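# Put the black pot upright inside the middle upper cabinet

## Task

Set the black pot on the floor of the middle upper cabinet, standing upright and pushed in deep enough that the cabinet doors would be able to close; leave everything else undisturbed. A pot that topples or finishes tilted counts as a failure.

## Robot and tools

ROBOT. The LinearBot has a base that can drive in any direction and a column about 1.7 m high. A carriage rides up and down the column (lift_m) and holds two identical six-joint arms, left and right, each ending in a two-finger gripper. The arm bases sit roughly 0.57 m + lift_m above the floor, and some carriage parts hang about 0.15 m lower. A hand reaches up to 0.78 m from its shoulder but only about 0.38 m below its arm base. The hand is about 0.16 m long and 0.1 m wide (0.14 m open), with thin tapered fingertips. Parked, joints 1 to 6 read 0, 0.05, 0.05, 1.45, 0, 0, and the robot is then about 0.85 m wide and 0.65 m long. Cameras: carriage_camera (fixed, facing forward, tilted about 20 degrees down), left_wrist_camera and right_wrist_camera (looking out past the fingertips); images are 672x504 pixels.

FRAMES. All positions are in metres. Base frame: origin on the floor below the base centre, x forward, y left, z up. left_hand and right_hand report, in this frame, the point midway between the finger pads, plus quat_wxyz for orientation; the hand's z axis runs along the fingers and its y axis is the opening direction. A hand pointing straight up with joints 1, 5 and 6 at zero reads (1, 0, 0, 0). base_odometry is expressed in the base frame as it was when the scene began; it counts wheel rotation only, so slip and drift are included. Heading is in rad, left positive, -3.142 to 3.142. Hand readings often sit a bit higher than the real hand, especially at long reach.

move. Every argument except cameras and blocking belongs to one action, which must contain base, joints, or both. base is a single object with exactly one key, each a relative offset from the base's last reported position: translate_m (forward positive, -2 to 2 m), strafe_m (left positive, -2 to 2 m) or rotate_rad (counter-clockwise positive, -6.3 to 6.3 rad). joints is one object shared by both arms and the lift, keyed by name, each value an absolute target: lift_m 0 to 1 m; left_/right_joint1_rad -2.617 to 3.054 (swing about vertical, 0 ahead, positive to the left); joint2_rad 0 to 3.141 (shoulder: 0 upper arm level backward, 1.57 vertical, 3.14 level forward); joint3_rad 0 to 3.141 (elbow: 0 folded, 3.14 straight); joint4_rad -1.57 to 1.57 (wrist pitch, positive lifts fingertips); joint5_rad -1.57 to 1.57 (wrist yaw, positive swings fingertips right, the reverse of joint 1); joint6_rad -2.094 to 2.094 (roll about the finger axis, positive clockwise viewed from the forearm); gripper_m 0 to 0.093 m (pad gap). speeds (this action only): translate_m and strafe_m 0.02 to 0.5 m/s, rotate_rad 0.05 to 1.57 rad/s, lift_m 0.08 to 0.27 m/s (default 0.25); other defaults are the top value. min_time_s (0.1 to 8 s) is the shortest duration for arm and gripper motions; too short makes arms lurch and overshoot, 2 s or more keeps paths straighter. cameras: list of camera names or ["all"]. blocking: true or omitted waits until everything rests; false returns in about 0.5 s while motion continues. A move with no action just reports state, images and the scene number. Unknown keys make a call invalid; out-of-range values get it refused, and a refused call, or an unplanned stop, cancels the remaining move, wait and finished_scene calls of that reply.

wait: seconds 0 to 10, optional cameras; returns early when running moves finish. stop: brakes every running motion (not an instant halt; the base coasts). zoom_image: camera plus region [x0, y0, x1, y1] in pixels of that camera's newest image, at most 504 by 504. finished_scene: scene, the current scene's integer number; irreversible, and the goal must hold with nobody touching it.

RESULTS. The move line reads done or the worst status. base_status and joint_status give moving, done, off_target (resting short and maybe still pushing), contact_stop, time_out (14 s), stopped, not_followed, or limit_stop_at_motor_heat. "joint command not followed" means an arm's targets were withheld, usually because the arms would nearly touch; free it by sending one arm its current readings with joint 1 turned away, then the other. on_its_own lists uncommanded behaviour ("held at" is a target). motor_effort is percent of maximum with the last action's peak in brackets; a lift effort that keeps dropping while lowering means a hand or load is resting on something. Joint torques are noisy, offset, and joints 1 to 3 wrap at ±28 N m. The pictures line names cameras in image order; earlier move reports a non-blocking move's progress. MOTOR HOT warns at 75 °C; OVER-TEMPERATURE FAULT means that arm went limp for 30 to 60 s or longer.

GRIPPING. Holding a hard object, the gripper reads slightly narrower (up to 0.005 m) or wider (up to 0.002 m) than it. Shut on nothing it reads 0.000 to 0.003. To release, command well above the reading. Pads push about 45 to 70 N each.

AVOID. Arms colliding or pressing on each other (can end the scene). Tipping: worst with the carriage high, arms extended or loaded, pushing or pulling, or sudden stops; never reverse under a table edge into the column, and do not drive away while gripping something fixed. Arms have no contact stop and keep pressing; with joint 2 below 0.8 rad, swinging joint 1 outward 0.5 rad or more can hit the column. Arms held out, loaded or straining heat up even while you think; park them to cool. After a contact stop, back off about 0.2 m. Do not drop things, release moving parts, slam, or hit fixed or heavy objects hard. A loose object may occasionally be nudged by an outside push. Thinking time advances the simulation.

Each tool is called after "Request:" as name([rows], argument=value, ...), one row to a line, values as JSON.

## Session

Request:
move(cameras=["all"])

Scene clock: 0.00 s.
Joint torques (N m): no reading
base_odometry: x=+0.000 y=+0.000 heading=+0.000
base_status: not commanded
joint_positions: lift_m=+0.300 left_joint1_rad=-0.007 left_joint2_rad=+0.045 left_joint3_rad=+0.027 left_joint4_rad=+1.460 left_joint5_rad=-0.018 left_joint6_rad=+0.017 left_gripper_m=+0.09396 right_joint1_rad=-0.002 right_joint2_rad=+0.059 right_joint3_rad=+0.042 right_joint4_rad=+1.500 right_joint5_rad=+0.048 right_joint6_rad=-0.029 right_gripper_m=+0.09396
joint_status: not commanded
motor_effort: lift_m=+23 drive_wheels=-2
left_hand: x=+0.2566 y=+0.3063 z=+1.3012 quat_wxyz=(+0.998, -0.008, +0.064, +0.006) (m; base frame)
right_hand: x=+0.2468 y=-0.3119 z=+1.3058 quat_wxyz=(+0.999, +0.023, +0.044, -0.017) (m; base frame)
pictures: carriage_camera, left_wrist_camera, right_wrist_camera

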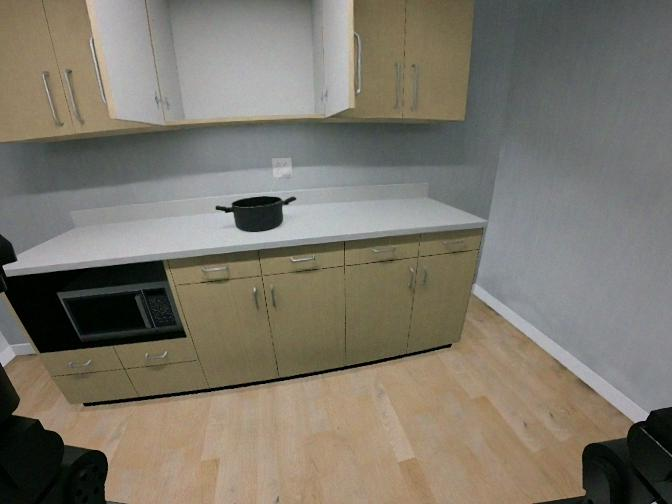

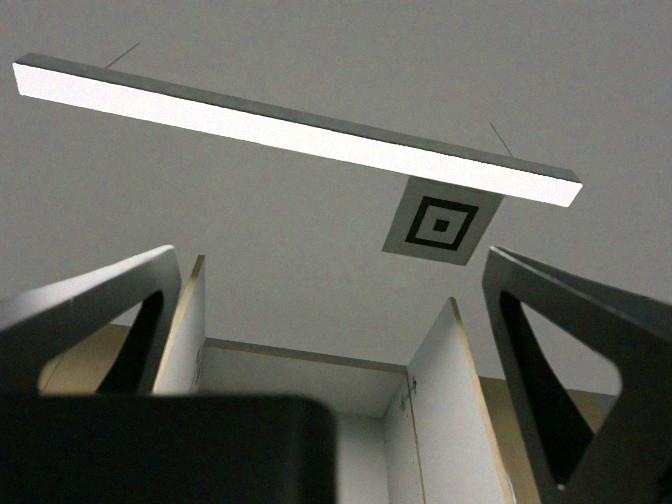

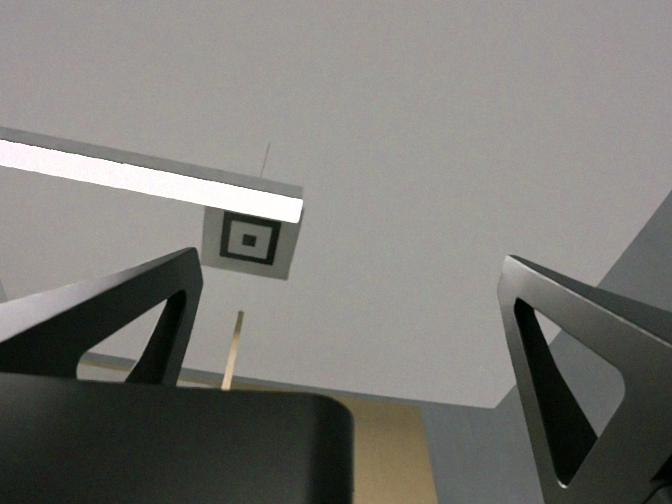

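Request:
zoom_image(camera="carriage_camera", region=[190, 170, 330, 260])

Scaled by 3.600 from the camera's 672x504 image, which has a finer 960x720 frame.

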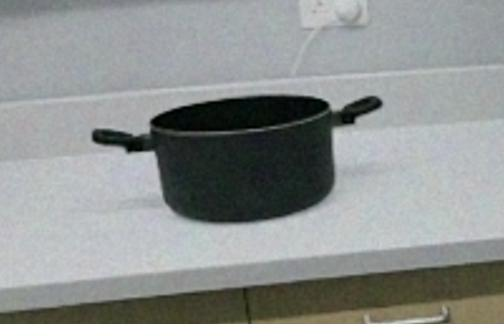

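Request:
move(base={"translate_m":0.48}, joints={"lift_m":0.175}, speeds={"translate_m":0.3})

Request:
move(base={"rotate_rad":0.42}, speeds={"rotate_rad":0.7}, cameras=["carriage_camera"])

Request:
zoom_image(camera="carriage_camera", region=[230, 150, 440, 270])

Scene clock: 8.50 s.
Joint torques (N m): left_arm=[-0.05 4.51 5.59 -0.16 0.04 0.04] | right_arm=[-0.12 4.59 5.08 -0.34 -0.05 0.01]
move: done
base_odometry: x=+0.480 y=+0.000 heading=+0.000
base_status: done
joint_positions: lift_m=+0.175 left_joint1_rad=-0.007 left_joint2_rad=+0.045 left_joint3_rad=+0.027 left_joint4_rad=+1.460 left_joint5_rad=-0.018 left_joint6_rad=+0.017 left_gripper_m=+0.09396 right_joint1_rad=-0.002 right_joint2_rad=+0.059 right_joint3_rad=+0.042 right_joint4_rad=+1.501 right_joint5_rad=+0.048 right_joint6_rad=-0.029 right_gripper_m=+0.09396
joint_status: all done
motor_effort: lift_m=+21(22) drive_wheels=-4(11)
left_hand: x=+0.2566 y=+0.3063 z=+1.1764 quat_wxyz=(+0.998, -0.008, +0.064, +0.006) (m; base frame)
right_hand: x=+0.2467 y=-0.3119 z=+1.1811 quat_wxyz=(+0.999, +0.023, +0.044, -0.017) (m; base frame)
pictures: none

Scene clock: 10.23 s.
Joint torques (N m): left_arm=[-0.09 4.57 5.5 -0.17 0.04 0.03] | right_arm=[-0.14 4.51 5.16 -0.34 -0.05 -0.02]
move: done
base_odometry: x=+0.480 y=+0.000 heading=+0.419
base_status: done
joint_positions: lift_m=+0.175 left_joint1_rad=-0.007 left_joint2_rad=+0.045 left_joint3_rad=+0.027 left_joint4_rad=+1.460 left_joint5_rad=-0.018 left_joint6_rad=+0.017 left_gripper_m=+0.09396 right_joint1_rad=-0.002 right_joint2_rad=+0.059 right_joint3_rad=+0.042 right_joint4_rad=+1.500 right_joint5_rad=+0.048 right_joint6_rad=-0.029 right_gripper_m=+0.09396
joint_status: not commanded
motor_effort: lift_m=+21(21) drive_wheels=+2(8)
left_hand: x=+0.2566 y=+0.3063 z=+1.1764 quat_wxyz=(+0.998, -0.008, +0.064, +0.006) (m; base frame)
right_hand: x=+0.2468 y=-0.3119 z=+1.1811 quat_wxyz=(+0.999, +0.023, +0.044, -0.017) (m; base frame)
pictures: carriage_camera

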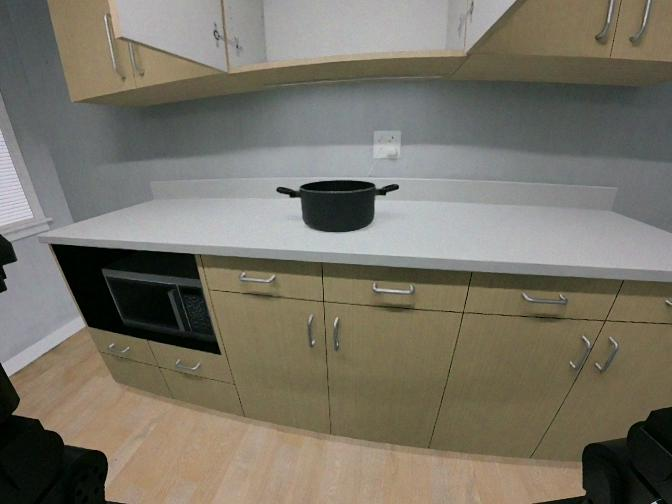

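Scaled by 2.400 from the camera's 672x504 image, which has a finer 960x720 frame.

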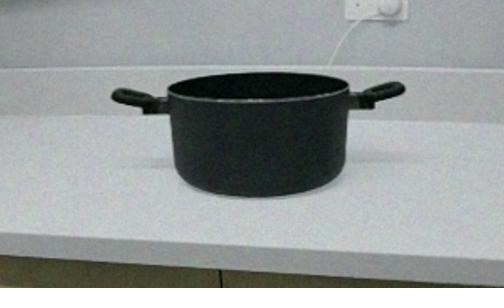

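Request:
move(base={"translate_m":0.07}, joints={"left_joint1_rad":-0.238,"left_joint2_rad":2.055,"left_joint3_rad":1.655,"left_joint4_rad":0.4,"left_joint5_rad":0,"left_joint6_rad":-1.57,"right_joint1_rad":0.238,"right_joint2_rad":2.055,"right_joint3_rad":1.655,"right_joint4_rad":0.4,"right_joint5_rad":0,"right_joint6_rad":1.57}, min_time_s=2.2, speeds={"translate_m":0.1}, cameras=["all"])

Scene clock: 14.70 s.
Joint torques (N m): left_arm=[-0.53 -14.01 10.03 2.3 0.14 -0.03] | right_arm=[0.16 -12.9 9.46 2.09 -0.17 0.03]
move: done
base_odometry: x=+0.544 y=+0.028 heading=+0.420
base_status: done
joint_positions: lift_m=+0.175 left_joint1_rad=-0.233 left_joint2_rad=+2.051 left_joint3_rad=+1.624 left_joint4_rad=+0.405 left_joint5_rad=-0.012 left_joint6_rad=-1.557 left_gripper_m=+0.09398 right_joint1_rad=+0.234 right_joint2_rad=+2.058 right_joint3_rad=+1.618 right_joint4_rad=+0.397 right_joint5_rad=+0.014 right_joint6_rad=+1.555 right_gripper_m=+0.09397
joint_status: all done
motor_effort: lift_m=+21(21) drive_wheels=-6(9)
left_hand: x=+0.8437 y=+0.1580 z=+1.0444 quat_wxyz=(+0.441, -0.443, +0.562, -0.543) (m; base frame)
right_hand: x=+0.8443 y=-0.1575 z=+1.0359 quat_wxyz=(+0.437, +0.446, +0.567, +0.537) (m; base frame)
pictures: carriage_camera, left_wrist_camera, right_wrist_camera

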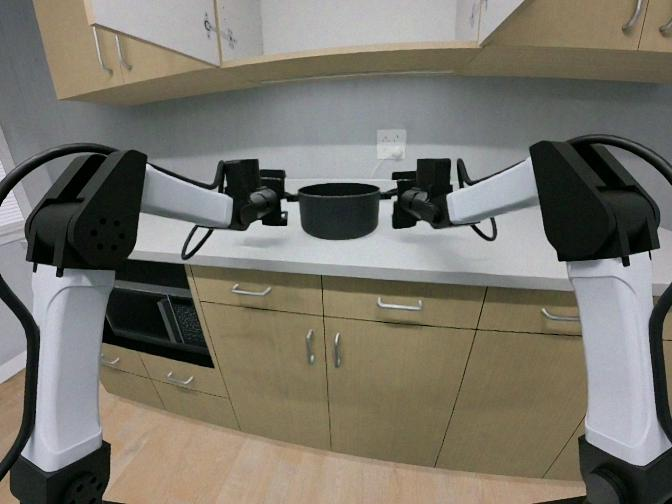

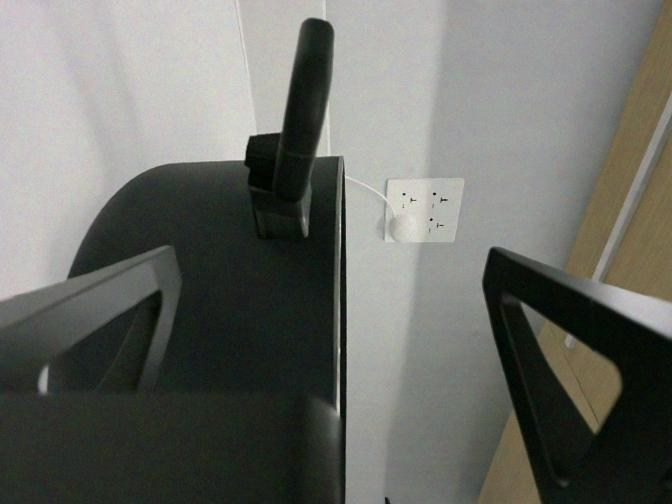

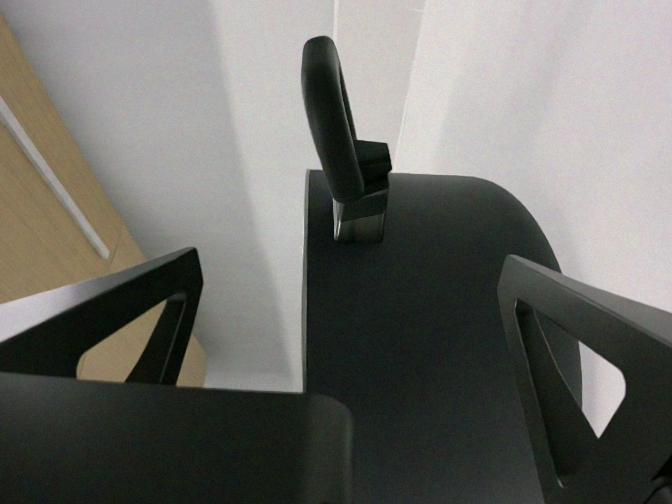

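Request:
move(base={"translate_m":0.06}, joints={"lift_m":0.171,"left_joint3_rad":1.635}, speeds={"translate_m":0.1}, cameras=["all"])

Scene clock: 17.13 s.
Joint torques (N m): left_arm=[-0.49 -14.45 8.21 2.42 0.14 -0.02] | right_arm=[0.12 -13.05 9.13 2.14 -0.14 0.05]
move: done
base_odometry: x=+0.599 y=+0.053 heading=+0.421
base_status: done
joint_positions: lift_m=+0.171 left_joint1_rad=-0.234 left_joint2_rad=+2.054 left_joint3_rad=+1.624 left_joint4_rad=+0.397 left_joint5_rad=-0.011 left_joint6_rad=-1.559 left_gripper_m=+0.09398 right_joint1_rad=+0.235 right_joint2_rad=+2.058 right_joint3_rad=+1.621 right_joint4_rad=+0.390 right_joint5_rad=+0.013 right_joint6_rad=+1.556 right_gripper_m=+0.09397
joint_status: all done
motor_effort: lift_m=+20(21) drive_wheels=-8(14)
left_hand: x=+0.8440 y=+0.1573 z=+1.0370 quat_wxyz=(+0.437, -0.445, +0.564, -0.541) (m; base frame)
right_hand: x=+0.8444 y=-0.1569 z=+1.0316 quat_wxyz=(+0.435, +0.447, +0.568, +0.536) (m; base frame)
pictures: carriage_camera, left_wrist_camera, right_wrist_camera

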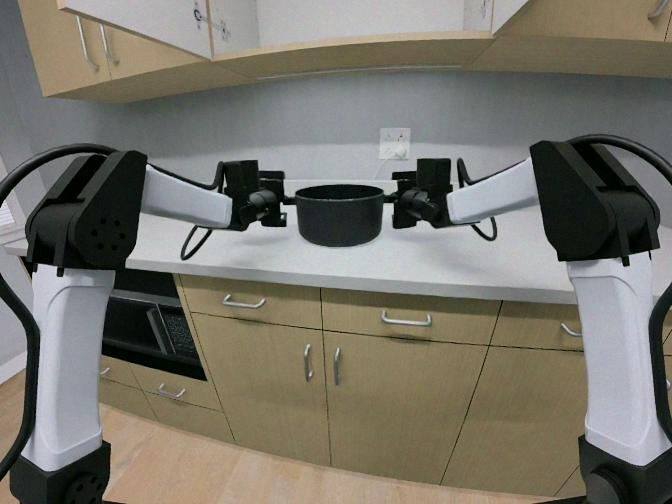

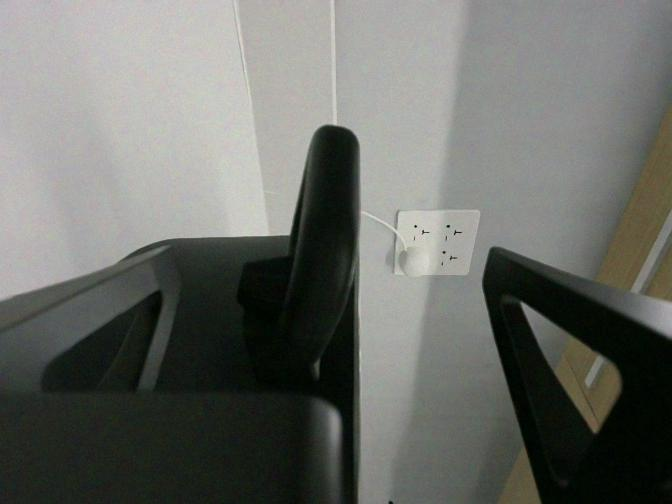

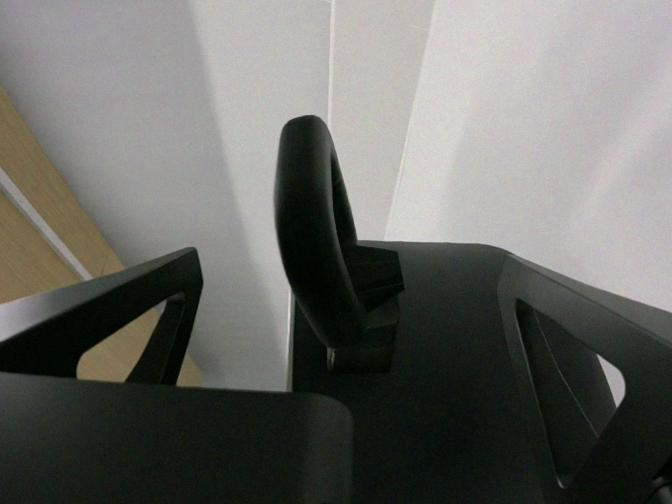

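Request:
move(joints={"lift_m":0.175,"left_gripper_m":0.034,"right_gripper_m":0.034}, min_time_s=1.2)

Request:
move(joints={"left_gripper_m":0.008,"right_gripper_m":0.008}, min_time_s=2.5, cameras=["left_wrist_camera","right_wrist_camera"])

Request:
move(joints={"lift_m":0.27,"left_joint4_rad":0.52,"right_joint4_rad":0.52}, speeds={"lift_m":0.08}, min_time_s=1.5, cameras=["carriage_camera"])

Request:
zoom_image(camera="carriage_camera", region=[220, 150, 450, 290])

Scene clock: 19.57 s.
Joint torques (N m): left_arm=[-0.51 -14.83 8.17 2.86 0.14 -0.03] | right_arm=[0.16 -13.19 9.01 2.27 -0.15 0.07]
move: done
base_odometry: x=+0.599 y=+0.053 heading=+0.421
base_status: not commanded
joint_positions: lift_m=+0.175 left_joint1_rad=-0.234 left_joint2_rad=+2.058 left_joint3_rad=+1.624 left_joint4_rad=+0.358 left_joint5_rad=-0.011 left_joint6_rad=-1.559 left_gripper_m=+0.03413 right_joint1_rad=+0.235 right_joint2_rad=+2.059 right_joint3_rad=+1.623 right_joint4_rad=+0.382 right_joint5_rad=+0.013 right_joint6_rad=+1.557 right_gripper_m=+0.03412
joint_status: all done
motor_effort: lift_m=+24(28) drive_wheels=+2(8)
left_hand: x=+0.8442 y=+0.1572 z=+1.0280 quat_wxyz=(+0.427, -0.454, +0.576, -0.528) (m; base frame)
right_hand: x=+0.8446 y=-0.1569 z=+1.0331 quat_wxyz=(+0.433, +0.449, +0.570, +0.534) (m; base frame)
pictures: none

Scene clock: 22.37 s.
Joint torques (N m): left_arm=[-0.49 -14.94 8.17 3.02 0.12 -0.39] | right_arm=[0.13 -13.2 8.98 2.43 -0.08 0.3]
move: off_target
base_odometry: x=+0.599 y=+0.053 heading=+0.421
base_status: not commanded
joint_positions: lift_m=+0.175 left_joint1_rad=-0.234 left_joint2_rad=+2.059 left_joint3_rad=+1.624 left_joint4_rad=+0.344 left_joint5_rad=-0.010 left_joint6_rad=-1.525 left_gripper_m=+0.02480 right_joint1_rad=+0.235 right_joint2_rad=+2.059 right_joint3_rad=+1.623 right_joint4_rad=+0.366 right_joint5_rad=+0.005 right_joint6_rad=+1.534 right_gripper_m=+0.02471
joint_status: left_gripper_m off_target (ended at +0.02482, target +0.00800); right_gripper_m off_target (ended at +0.02473, target +0.00800)
motor_effort: lift_m=+24(24) drive_wheels=-7(8)
left_hand: x=+0.8440 y=+0.1571 z=+1.0239 quat_wxyz=(+0.433, -0.447, +0.588, -0.517) (m; base frame)
right_hand: x=+0.8441 y=-0.1555 z=+1.0292 quat_wxyz=(+0.434, +0.444, +0.581, +0.526) (m; base frame)
pictures: left_wrist_camera, right_wrist_camera

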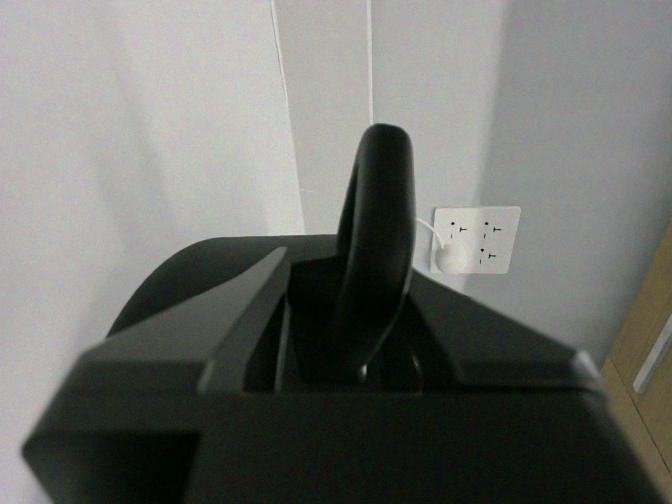

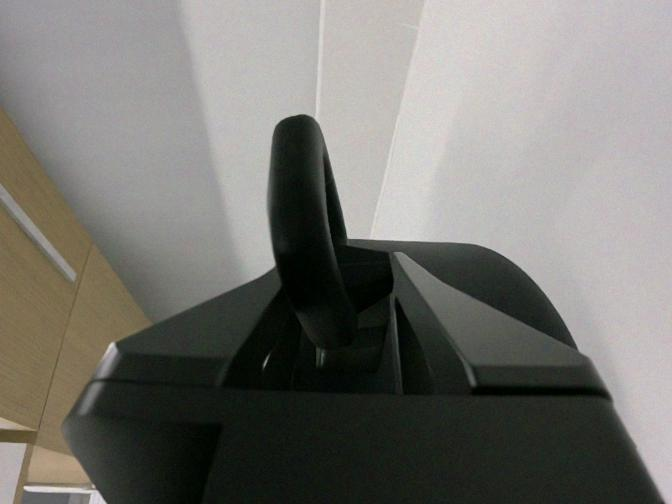

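Scene clock: 24.17 s.
Joint torques (N m): left_arm=[-0.47 -19.33 9.87 4.56 0.12 -0.28] | right_arm=[0.17 -17.69 8.92 4.21 -0.08 0.24]
move: off_target
base_odometry: x=+0.599 y=+0.053 heading=+0.421
base_status: not commanded
joint_positions: lift_m=+0.270 left_joint1_rad=-0.234 left_joint2_rad=+2.100 left_joint3_rad=+1.606 left_joint4_rad=+0.325 left_joint5_rad=-0.010 left_joint6_rad=-1.536 left_gripper_m=+0.02368 right_joint1_rad=+0.235 right_joint2_rad=+2.101 right_joint3_rad=+1.623 right_joint4_rad=+0.326 right_joint5_rad=+0.006 right_joint6_rad=+1.539 right_gripper_m=+0.02340
joint_status: left_joint4_rad off_target (ended at +0.325, target +0.520); right_joint4_rad off_target (ended at +0.325, target +0.520); the others done
motor_effort: lift_m=+25(27) drive_wheels=-8(8)
left_hand: x=+0.8475 y=+0.1563 z=+1.0803 quat_wxyz=(+0.412, -0.466, +0.606, -0.497) (m; base frame)
right_hand: x=+0.8491 y=-0.1546 z=+1.0882 quat_wxyz=(+0.413, +0.462, +0.602, +0.503) (m; base frame)
pictures: carriage_camera

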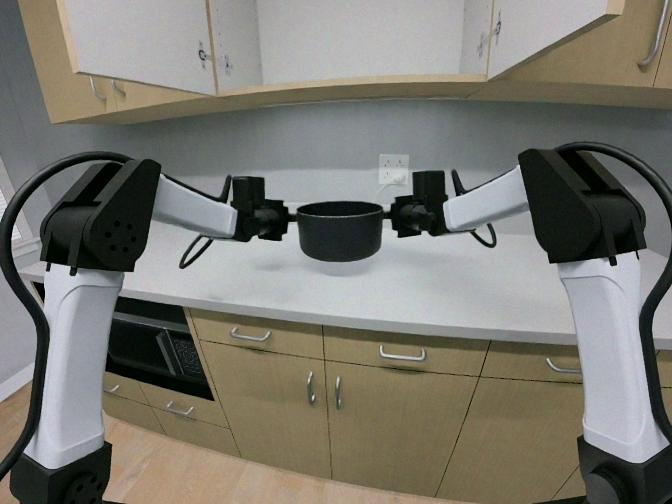

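Scaled by 2.191 from the camera's 672x504 image, which has a finer 960x720 frame.

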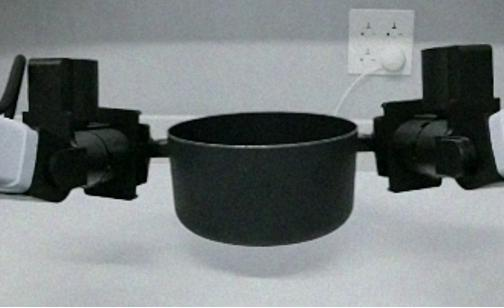

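Request:
move(base={"translate_m":-0.2}, joints={"lift_m":0.4}, speeds={"translate_m":0.15,"lift_m":0.12})

Request:
move(base={"rotate_rad":-0.151}, speeds={"rotate_rad":0.3})

Request:
move(base={"strafe_m":0.146}, speeds={"strafe_m":0.15}, cameras=["carriage_camera"])

Scene clock: 29.17 s.
Joint torques (N m): left_arm=[-0.47 -20.49 10.21 4.53 0.14 -0.27] | right_arm=[0.09 -19.04 9.16 4.12 -0.05 0.28]
move: done
base_odometry: x=+0.416 y=-0.029 heading=+0.422
base_status: done
joint_positions: lift_m=+0.400 left_joint1_rad=-0.234 left_joint2_rad=+2.111 left_joint3_rad=+1.601 left_joint4_rad=+0.331 left_joint5_rad=-0.011 left_joint6_rad=-1.536 left_gripper_m=+0.02368 right_joint1_rad=+0.235 right_joint2_rad=+2.112 right_joint3_rad=+1.620 right_joint4_rad=+0.330 right_joint5_rad=+0.005 right_joint6_rad=+1.539 right_gripper_m=+0.02340
joint_status: all done
motor_effort: lift_m=+25(29) drive_wheels=-7(13)
left_hand: x=+0.8486 y=+0.1564 z=+1.2028 quat_wxyz=(+0.410, -0.468, +0.608, -0.494) (m; base frame)
right_hand: x=+0.8503 y=-0.1540 z=+1.2106 quat_wxyz=(+0.410, +0.464, +0.605, +0.501) (m; base frame)
pictures: none

Scene clock: 30.37 s.
Joint torques (N m): left_arm=[-0.18 -20.56 10.21 4.52 0.2 -0.28] | right_arm=[0.43 -18.92 9.14 4.17 -0.04 0.26]
move: done
base_odometry: x=+0.416 y=-0.029 heading=+0.271
base_status: done
joint_positions: lift_m=+0.400 left_joint1_rad=-0.237 left_joint2_rad=+2.111 left_joint3_rad=+1.601 left_joint4_rad=+0.330 left_joint5_rad=-0.019 left_joint6_rad=-1.536 left_gripper_m=+0.02367 right_joint1_rad=+0.232 right_joint2_rad=+2.112 right_joint3_rad=+1.620 right_joint4_rad=+0.329 right_joint5_rad=+0.006 right_joint6_rad=+1.539 right_gripper_m=+0.02340
joint_status: not commanded
motor_effort: lift_m=+25(25) drive_wheels=-7(10)
left_hand: x=+0.8484 y=+0.1559 z=+1.2028 quat_wxyz=(+0.411, -0.469, +0.607, -0.492) (m; base frame)
right_hand: x=+0.8508 y=-0.1563 z=+1.2104 quat_wxyz=(+0.411, +0.465, +0.604, +0.500) (m; base frame)
pictures: none

Scene clock: 32.23 s.
Joint torques (N m): left_arm=[-0.42 -20.45 10.19 4.5 0.17 -0.28] | right_arm=[0.43 -18.96 9.22 4.16 -0.1 0.26]
move: done
base_odometry: x=+0.377 y=+0.112 heading=+0.270
base_status: done
joint_positions: lift_m=+0.400 left_joint1_rad=-0.235 left_joint2_rad=+2.111 left_joint3_rad=+1.601 left_joint4_rad=+0.330 left_joint5_rad=-0.017 left_joint6_rad=-1.536 left_gripper_m=+0.02367 right_joint1_rad=+0.232 right_joint2_rad=+2.112 right_joint3_rad=+1.620 right_joint4_rad=+0.329 right_joint5_rad=+0.008 right_joint6_rad=+1.539 right_gripper_m=+0.02340
joint_status: not commanded
motor_effort: lift_m=+25(25) drive_wheels=-7(13)
left_hand: x=+0.8487 y=+0.1569 z=+1.2028 quat_wxyz=(+0.411, -0.469, +0.607, -0.492) (m; base frame)
right_hand: x=+0.8509 y=-0.1566 z=+1.2104 quat_wxyz=(+0.412, +0.465, +0.604, +0.499) (m; base frame)
pictures: carriage_camera

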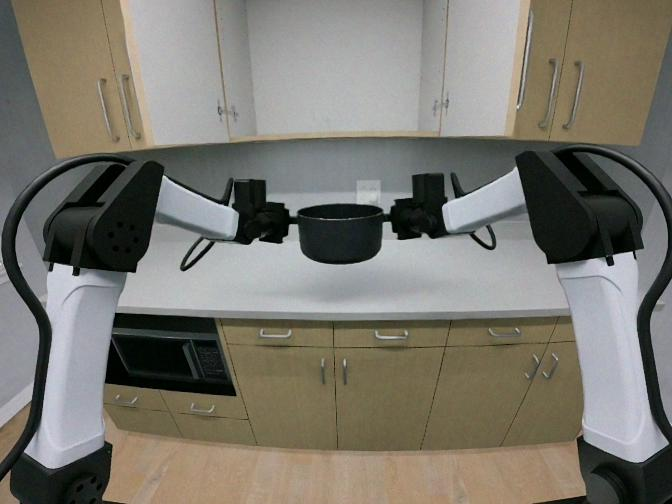

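Request:
move(joints={"lift_m":0.78}, speeds={"lift_m":0.22})

Request:
move(base={"translate_m":0.22}, speeds={"translate_m":0.15}, cameras=["carriage_camera"])

Request:
zoom_image(camera="carriage_camera", region=[140, 120, 540, 320])

Scene clock: 35.40 s.
Joint torques (N m): left_arm=[-0.4 -20.97 10.59 4.45 0.14 -0.28] | right_arm=[0.36 -19.48 9.52 4.07 -0.07 0.27]
move: done
base_odometry: x=+0.377 y=+0.112 heading=+0.270
base_status: not commanded
joint_positions: lift_m=+0.780 left_joint1_rad=-0.235 left_joint2_rad=+2.115 left_joint3_rad=+1.597 left_joint4_rad=+0.337 left_joint5_rad=-0.014 left_joint6_rad=-1.536 left_gripper_m=+0.02366 right_joint1_rad=+0.232 right_joint2_rad=+2.117 right_joint3_rad=+1.615 right_joint4_rad=+0.336 right_joint5_rad=+0.008 right_joint6_rad=+1.539 right_gripper_m=+0.02338
joint_status: all done
motor_effort: lift_m=+25(30) drive_wheels=-7(8)
left_hand: x=+0.8488 y=+0.1564 z=+1.5793 quat_wxyz=(+0.409, -0.469, +0.608, -0.492) (m; base frame)
right_hand: x=+0.8512 y=-0.1566 z=+1.5869 quat_wxyz=(+0.411, +0.466, +0.604, +0.498) (m; base frame)
pictures: none

Scene clock: 37.77 s.
Joint torques (N m): left_arm=[-0.43 -20.98 10.56 4.47 0.16 -0.25] | right_arm=[0.35 -19.54 9.52 4.13 -0.08 0.28]
move: done
base_odometry: x=+0.589 y=+0.171 heading=+0.271
base_status: done
joint_positions: lift_m=+0.780 left_joint1_rad=-0.235 left_joint2_rad=+2.115 left_joint3_rad=+1.597 left_joint4_rad=+0.334 left_joint5_rad=-0.014 left_joint6_rad=-1.536 left_gripper_m=+0.02366 right_joint1_rad=+0.232 right_joint2_rad=+2.117 right_joint3_rad=+1.615 right_joint4_rad=+0.333 right_joint5_rad=+0.008 right_joint6_rad=+1.539 right_gripper_m=+0.02338
joint_status: not commanded
motor_effort: lift_m=+25(25) drive_wheels=-7(11)
left_hand: x=+0.8487 y=+0.1564 z=+1.5785 quat_wxyz=(+0.409, -0.470, +0.609, -0.491) (m; base frame)
right_hand: x=+0.8510 y=-0.1566 z=+1.5861 quat_wxyz=(+0.411, +0.467, +0.605, +0.497) (m; base frame)
pictures: carriage_camera

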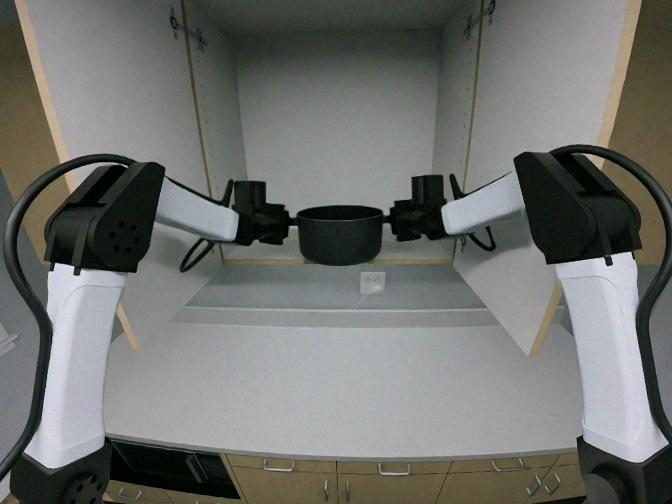

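Scaled by 1.260 from the camera's 672x504 image, which has a finer 960x720 frame.

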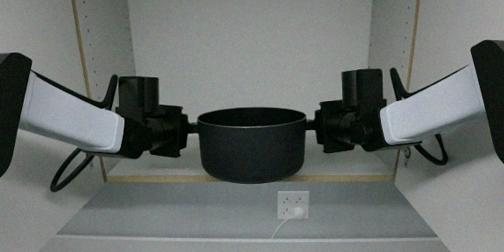

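Request:
move(base={"translate_m":0.225}, joints={"lift_m":0.80,"left_joint1_rad":-0.205,"left_joint2_rad":2.53,"left_joint3_rad":2.20,"right_joint1_rad":0.205,"right_joint2_rad":2.53,"right_joint3_rad":2.20}, speeds={"translate_m":0.1}, min_time_s=2.5, cameras=["carriage_camera"])

Request:
zoom_image(camera="carriage_camera", region=[140, 140, 540, 340])

Scene clock: 43.03 s.
Joint torques (N m): left_arm=[0.06 -12.97 19.1 6.69 0.16 -0.51] | right_arm=[-0.81 -7.51 16.69 6.99 -0.08 0.31]
move: contact_stop
base_odometry: x=+0.764 y=+0.220 heading=+0.271
base_status: translate_m contact_stop (by the wheels' count: +0.182 of +0.225)
joint_positions: lift_m=+0.800 left_joint1_rad=-0.206 left_joint2_rad=+2.481 left_joint3_rad=+2.071 left_joint4_rad=+0.134 left_joint5_rad=-0.015 left_joint6_rad=-1.515 left_gripper_m=+0.02602 right_joint1_rad=+0.214 right_joint2_rad=+2.449 right_joint3_rad=+2.068 right_joint4_rad=+0.067 right_joint5_rad=+0.009 right_joint6_rad=+1.534 right_gripper_m=+0.02620
joint_status: left_joint3_rad off_target (ended at +2.072, target +2.200); right_joint3_rad off_target (ended at +2.068, target +2.200); the others done
motor_effort: lift_m=+23(30) drive_wheels=+36(52)
left_hand: x=+0.9237 y=+0.1594 z=+1.5398 quat_wxyz=(+0.398, -0.489, +0.630, -0.454) (m; base frame)
right_hand: x=+0.9156 y=-0.1541 z=+1.5441 quat_wxyz=(+0.380, +0.498, +0.638, +0.449) (m; base frame)
pictures: carriage_camera

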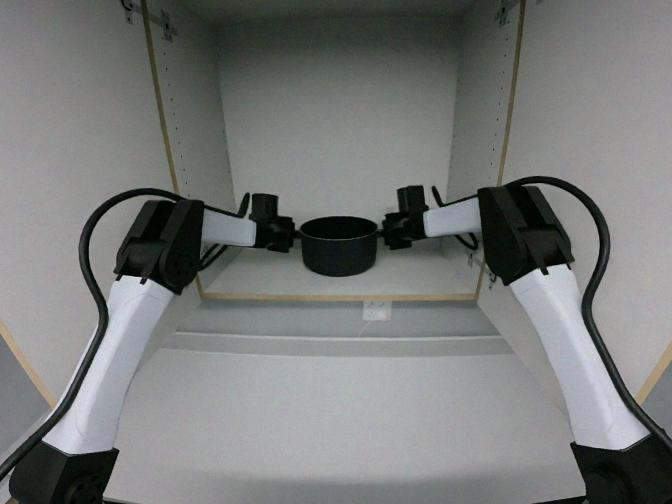

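Scaled by 1.260 from the camera's 672x504 image, which has a finer 960x720 frame.

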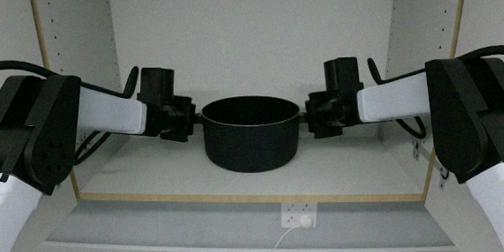

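Request:
move(base={"translate_m":-0.03}, joints={"left_joint4_rad":0.7,"right_joint4_rad":0.75}, speeds={"translate_m":0.08}, min_time_s=1.0, cameras=["all"])

Request:
zoom_image(camera="carriage_camera", region=[240, 180, 440, 320])

Scene clock: 45.47 s.
Joint torques (N m): left_arm=[-0.14 -22.71 15.95 6.2 0.14 -0.26] | right_arm=[-0.51 -20.97 14.54 5.71 -0.11 0.3]
move: off_target
base_odometry: x=+0.735 y=+0.212 heading=+0.271
base_status: done
joint_positions: lift_m=+0.800 left_joint1_rad=-0.204 left_joint2_rad=+2.572 left_joint3_rad=+2.105 left_joint4_rad=+0.360 left_joint5_rad=-0.013 left_joint6_rad=-1.536 left_gripper_m=+0.02414 right_joint1_rad=+0.210 right_joint2_rad=+2.575 right_joint3_rad=+2.095 right_joint4_rad=+0.418 right_joint5_rad=+0.009 right_joint6_rad=+1.536 right_gripper_m=+0.02432
joint_status: left_joint4_rad off_target (ended at +0.360, target +0.700); right_joint4_rad off_target (ended at +0.418, target +0.750)
motor_effort: lift_m=+23(23) drive_wheels=+6(18)
left_hand: x=+0.9425 y=+0.1566 z=+1.5468 quat_wxyz=(+0.435, -0.463, +0.582, -0.508) (m; base frame)
right_hand: x=+0.9422 y=-0.1520 z=+1.5536 quat_wxyz=(+0.442, +0.451, +0.572, +0.523) (m; base frame)
pictures: carriage_camera, left_wrist_camera, right_wrist_camera

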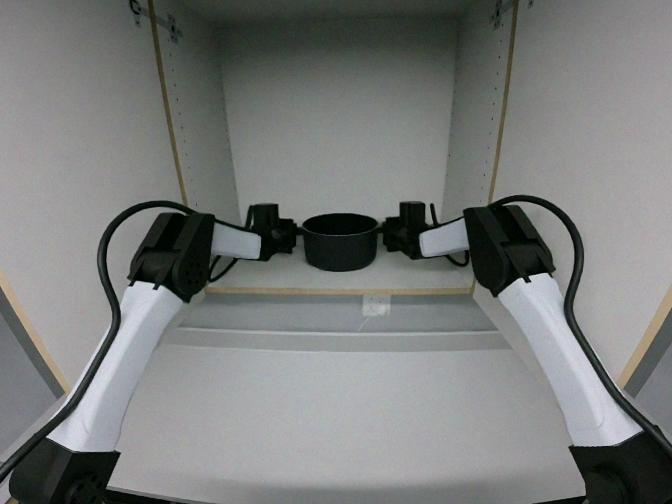

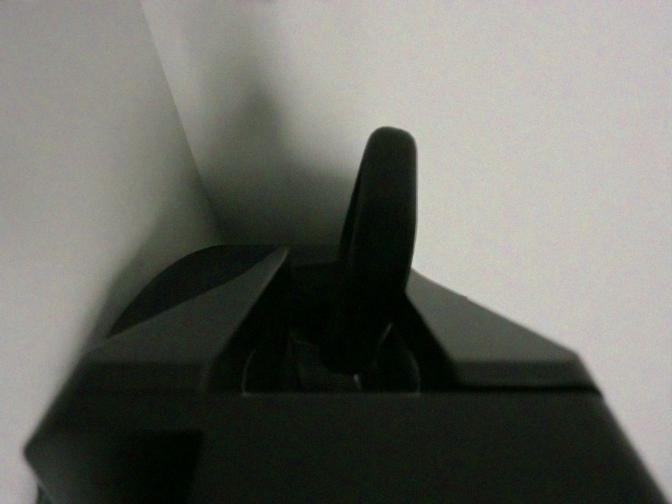

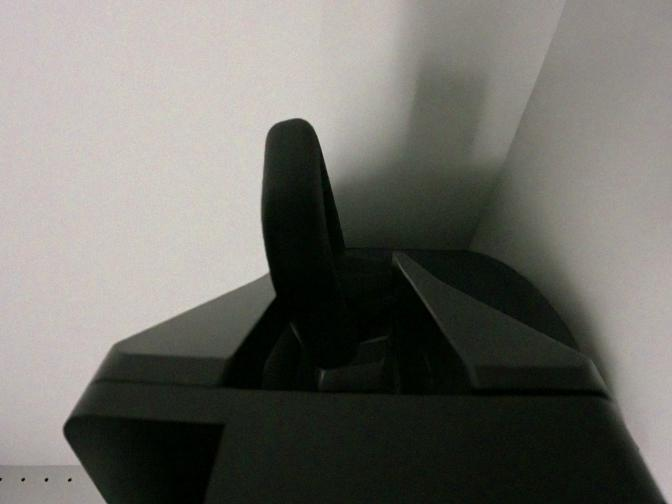

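Scaled by 2.520 from the camera's 672x504 image, which has a finer 960x720 frame.

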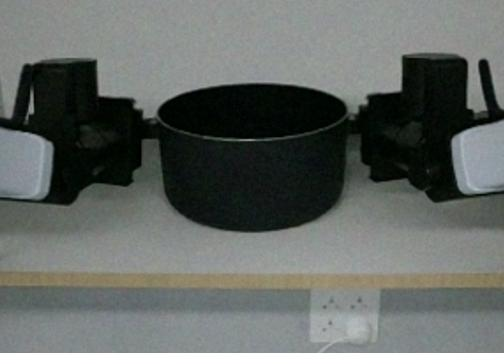

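Request:
move(joints={"lift_m":0.765}, speeds={"lift_m":0.08}, cameras=["carriage_camera"])

Request:
zoom_image(camera="carriage_camera", region=[240, 180, 440, 320])

Scene clock: 49.87 s.
Joint torques (N m): left_arm=[-0.5 -22.42 14.35 5.22 0.06 -0.92] | right_arm=[-0.24 -20.51 13.53 4.75 -0.03 0.85]
move: done
base_odometry: x=+0.735 y=+0.212 heading=+0.271
base_status: not commanded
joint_positions: lift_m=+0.765 left_joint1_rad=-0.201 left_joint2_rad=+2.569 left_joint3_rad=+2.122 left_joint4_rad=+0.445 left_joint5_rad=-0.003 left_joint6_rad=-1.477 left_gripper_m=+0.02439 right_joint1_rad=+0.207 right_joint2_rad=+2.570 right_joint3_rad=+2.108 right_joint4_rad=+0.502 right_joint5_rad=+0.002 right_joint6_rad=+1.485 right_gripper_m=+0.02506
joint_status: all done
on_its_own: left_joint4_rad moved +0.085 toward your old target +0.700; right_joint4_rad moved +0.084 toward your old target +0.750
motor_effort: lift_m=+20(21) drive_wheels=+9(10)
left_hand: x=+0.9448 y=+0.1572 z=+1.5436 quat_wxyz=(+0.473, -0.423, +0.568, -0.525) (m; base frame)
right_hand: x=+0.9430 y=-0.1527 z=+1.5502 quat_wxyz=(+0.479, +0.414, +0.556, +0.539) (m; base frame)
pictures: carriage_camera

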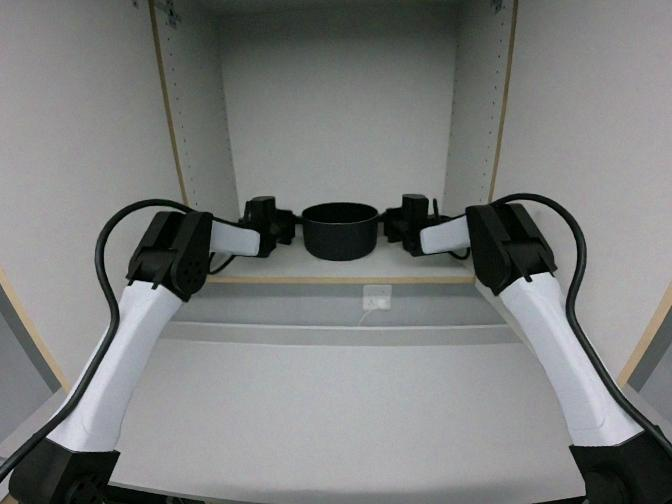

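Scaled by 2.520 from the camera's 672x504 image, which has a finer 960x720 frame.

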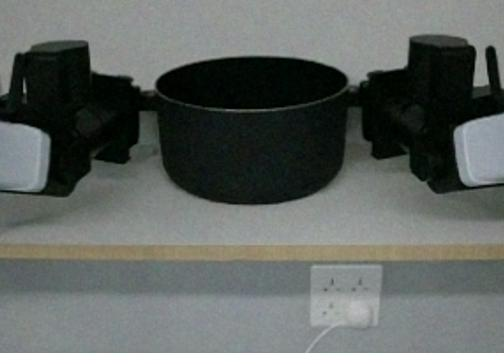

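Request:
move(joints={"lift_m":0.757,"left_joint1_rad":-0.201,"left_joint2_rad":2.565,"left_joint3_rad":2.15,"left_joint4_rad":0.44,"left_joint6_rad":-1.48,"right_joint1_rad":0.207,"right_joint2_rad":2.565,"right_joint3_rad":2.135,"right_joint4_rad":0.49,"right_joint6_rad":1.485}, min_time_s=0.8)

Request:
move(joints={"left_gripper_m":0.045,"right_gripper_m":0.045}, min_time_s=1.5, cameras=["all"])

Request:
zoom_image(camera="carriage_camera", region=[240, 180, 440, 320])

Scene clock: 51.77 s.
Joint torques (N m): left_arm=[-0.34 -18.21 9.32 2.58 -0.02 -0.29] | right_arm=[-0.17 -16.28 8.27 2.23 -0.02 0.23]
move: off_target
base_odometry: x=+0.735 y=+0.212 heading=+0.271
base_status: not commanded
joint_positions: lift_m=+0.757 left_joint1_rad=-0.198 left_joint2_rad=+2.563 left_joint3_rad=+2.126 left_joint4_rad=+0.422 left_joint5_rad=+0.006 left_joint6_rad=-1.443 left_gripper_m=+0.02433 right_joint1_rad=+0.206 right_joint2_rad=+2.564 right_joint3_rad=+2.112 right_joint4_rad=+0.475 right_joint5_rad=+0.000 right_joint6_rad=+1.456 right_gripper_m=+0.02521
joint_status: left_joint6_rad off_target (ended at -1.443, target -1.480); right_joint6_rad off_target (ended at +1.456, target +1.485); the others done
motor_effort: lift_m=+20(21) drive_wheels=+8(10)
left_hand: x=+0.9444 y=+0.1574 z=+1.5368 quat_wxyz=(+0.477, -0.413, +0.580, -0.515) (m; base frame)
right_hand: x=+0.9428 y=-0.1527 z=+1.5421 quat_wxyz=(+0.482, +0.409, +0.567, +0.528) (m; base frame)
pictures: none

Scene clock: 53.57 s.
Joint torques (N m): left_arm=[-0.36 -18.21 9.32 2.47 -0.02 -0.03] | right_arm=[-0.13 -16.35 8.29 2.13 -0.03 0.05]
move: done
base_odometry: x=+0.735 y=+0.212 heading=+0.271
base_status: not commanded
joint_positions: lift_m=+0.757 left_joint1_rad=-0.198 left_joint2_rad=+2.563 left_joint3_rad=+2.126 left_joint4_rad=+0.431 left_joint5_rad=+0.005 left_joint6_rad=-1.468 left_gripper_m=+0.04491 right_joint1_rad=+0.206 right_joint2_rad=+2.565 right_joint3_rad=+2.112 right_joint4_rad=+0.482 right_joint5_rad=+0.002 right_joint6_rad=+1.471 right_gripper_m=+0.04491
joint_status: all done
on_its_own: left_joint6_rad moved -0.025 to your old target -1.480
motor_effort: lift_m=+20(20) drive_wheels=+1(8)
left_hand: x=+0.9445 y=+0.1575 z=+1.5390 quat_wxyz=(+0.473, -0.419, +0.572, -0.523) (m; base frame)
right_hand: x=+0.9429 y=-0.1529 z=+1.5435 quat_wxyz=(+0.480, +0.412, +0.561, +0.533) (m; base frame)
pictures: carriage_camera, left_wrist_camera, right_wrist_camera

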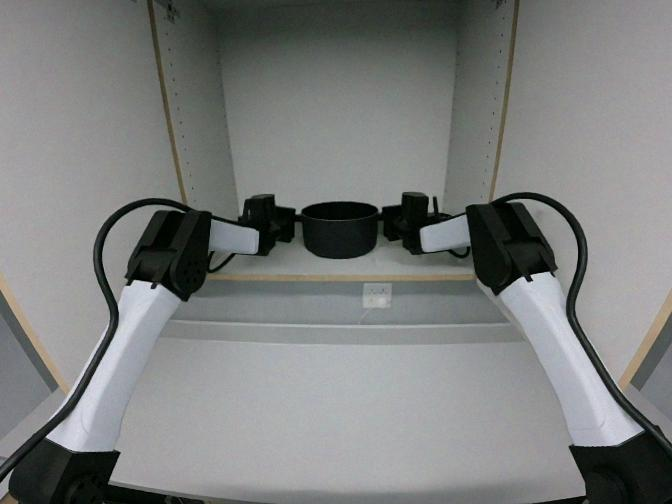

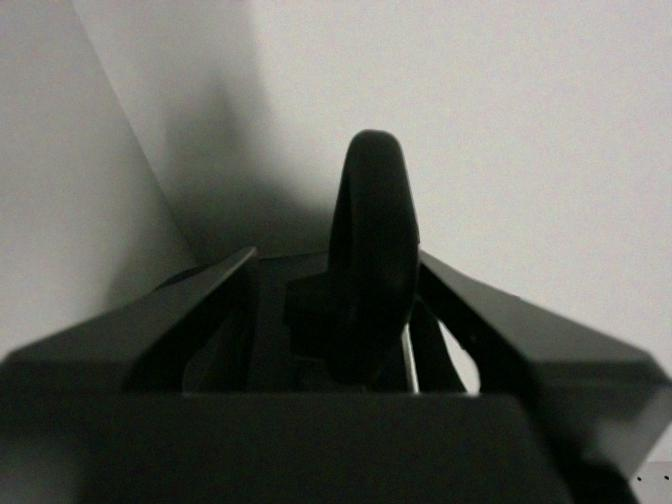

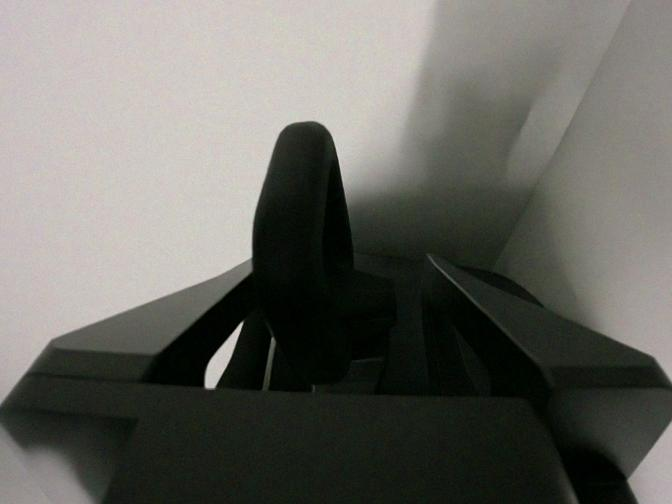

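Scaled by 2.520 from the camera's 672x504 image, which has a finer 960x720 frame.

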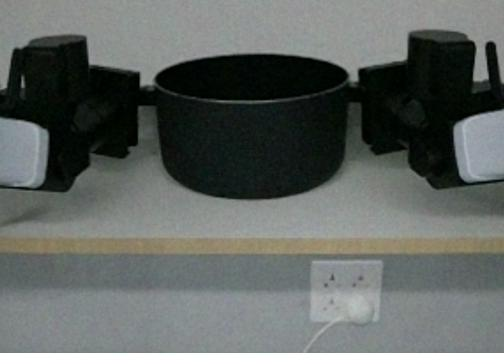

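Request:
move(joints={"left_gripper_m":0.085,"right_gripper_m":0.085}, min_time_s=1.0)

Request:
move(base={"translate_m":-0.25}, speeds={"translate_m":0.12}, cameras=["carriage_camera"])

Request:
zoom_image(camera="carriage_camera", region=[240, 140, 440, 300])

Scene clock: 56.43 s.
Joint torques (N m): left_arm=[-0.35 -18.24 9.32 2.47 -0.02 -0.03] | right_arm=[-0.02 -16.46 8.24 2.13 -0.02 0.06]
move: done
base_odometry: x=+0.735 y=+0.212 heading=+0.271
base_status: not commanded
joint_positions: lift_m=+0.757 left_joint1_rad=-0.198 left_joint2_rad=+2.563 left_joint3_rad=+2.126 left_joint4_rad=+0.431 left_joint5_rad=+0.005 left_joint6_rad=-1.468 left_gripper_m=+0.08488 right_joint1_rad=+0.206 right_joint2_rad=+2.565 right_joint3_rad=+2.112 right_joint4_rad=+0.482 right_joint5_rad=+0.002 right_joint6_rad=+1.472 right_gripper_m=+0.08487
joint_status: all done
motor_effort: lift_m=+20(20) drive_wheels=+0(2)
left_hand: x=+0.9445 y=+0.1575 z=+1.5390 quat_wxyz=(+0.473, -0.419, +0.572, -0.523) (m; base frame)
right_hand: x=+0.9429 y=-0.1529 z=+1.5435 quat_wxyz=(+0.480, +0.412, +0.561, +0.534) (m; base frame)
pictures: none

Scene clock: 59.37 s.
Joint torques (N m): left_arm=[-0.31 -18.21 9.32 2.48 -0.02 -0.01] | right_arm=[-0.17 -16.4 8.31 2.12 -0.05 0.07]
move: done
base_odometry: x=+0.494 y=+0.145 heading=+0.270
base_status: done
joint_positions: lift_m=+0.757 left_joint1_rad=-0.199 left_joint2_rad=+2.563 left_joint3_rad=+2.126 left_joint4_rad=+0.431 left_joint5_rad=+0.005 left_joint6_rad=-1.468 left_gripper_m=+0.08488 right_joint1_rad=+0.207 right_joint2_rad=+2.565 right_joint3_rad=+2.112 right_joint4_rad=+0.482 right_joint5_rad=+0.002 right_joint6_rad=+1.472 right_gripper_m=+0.08487
joint_status: not commanded
motor_effort: lift_m=+20(20) drive_wheels=-8(13)
left_hand: x=+0.9444 y=+0.1572 z=+1.5390 quat_wxyz=(+0.473, -0.419, +0.572, -0.523) (m; base frame)
right_hand: x=+0.9429 y=-0.1526 z=+1.5428 quat_wxyz=(+0.480, +0.412, +0.562, +0.533) (m; base frame)
pictures: carriage_camera

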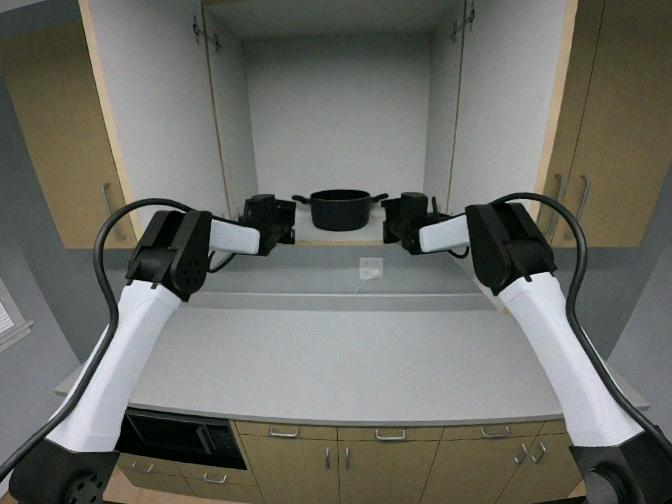

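Scaled by 2.520 from the camera's 672x504 image, which has a finer 960x720 frame.

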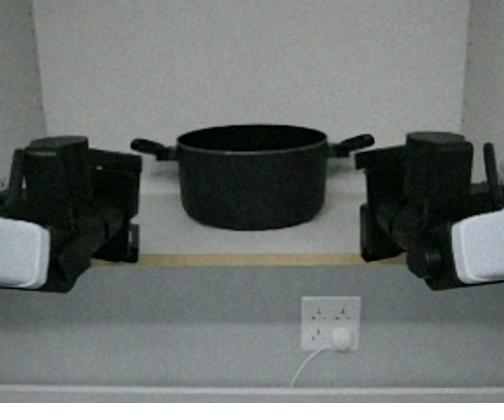

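Pot is standing inside, hands clear.

Request:
finished_scene(scene=2)

The scene is finished: the task was done.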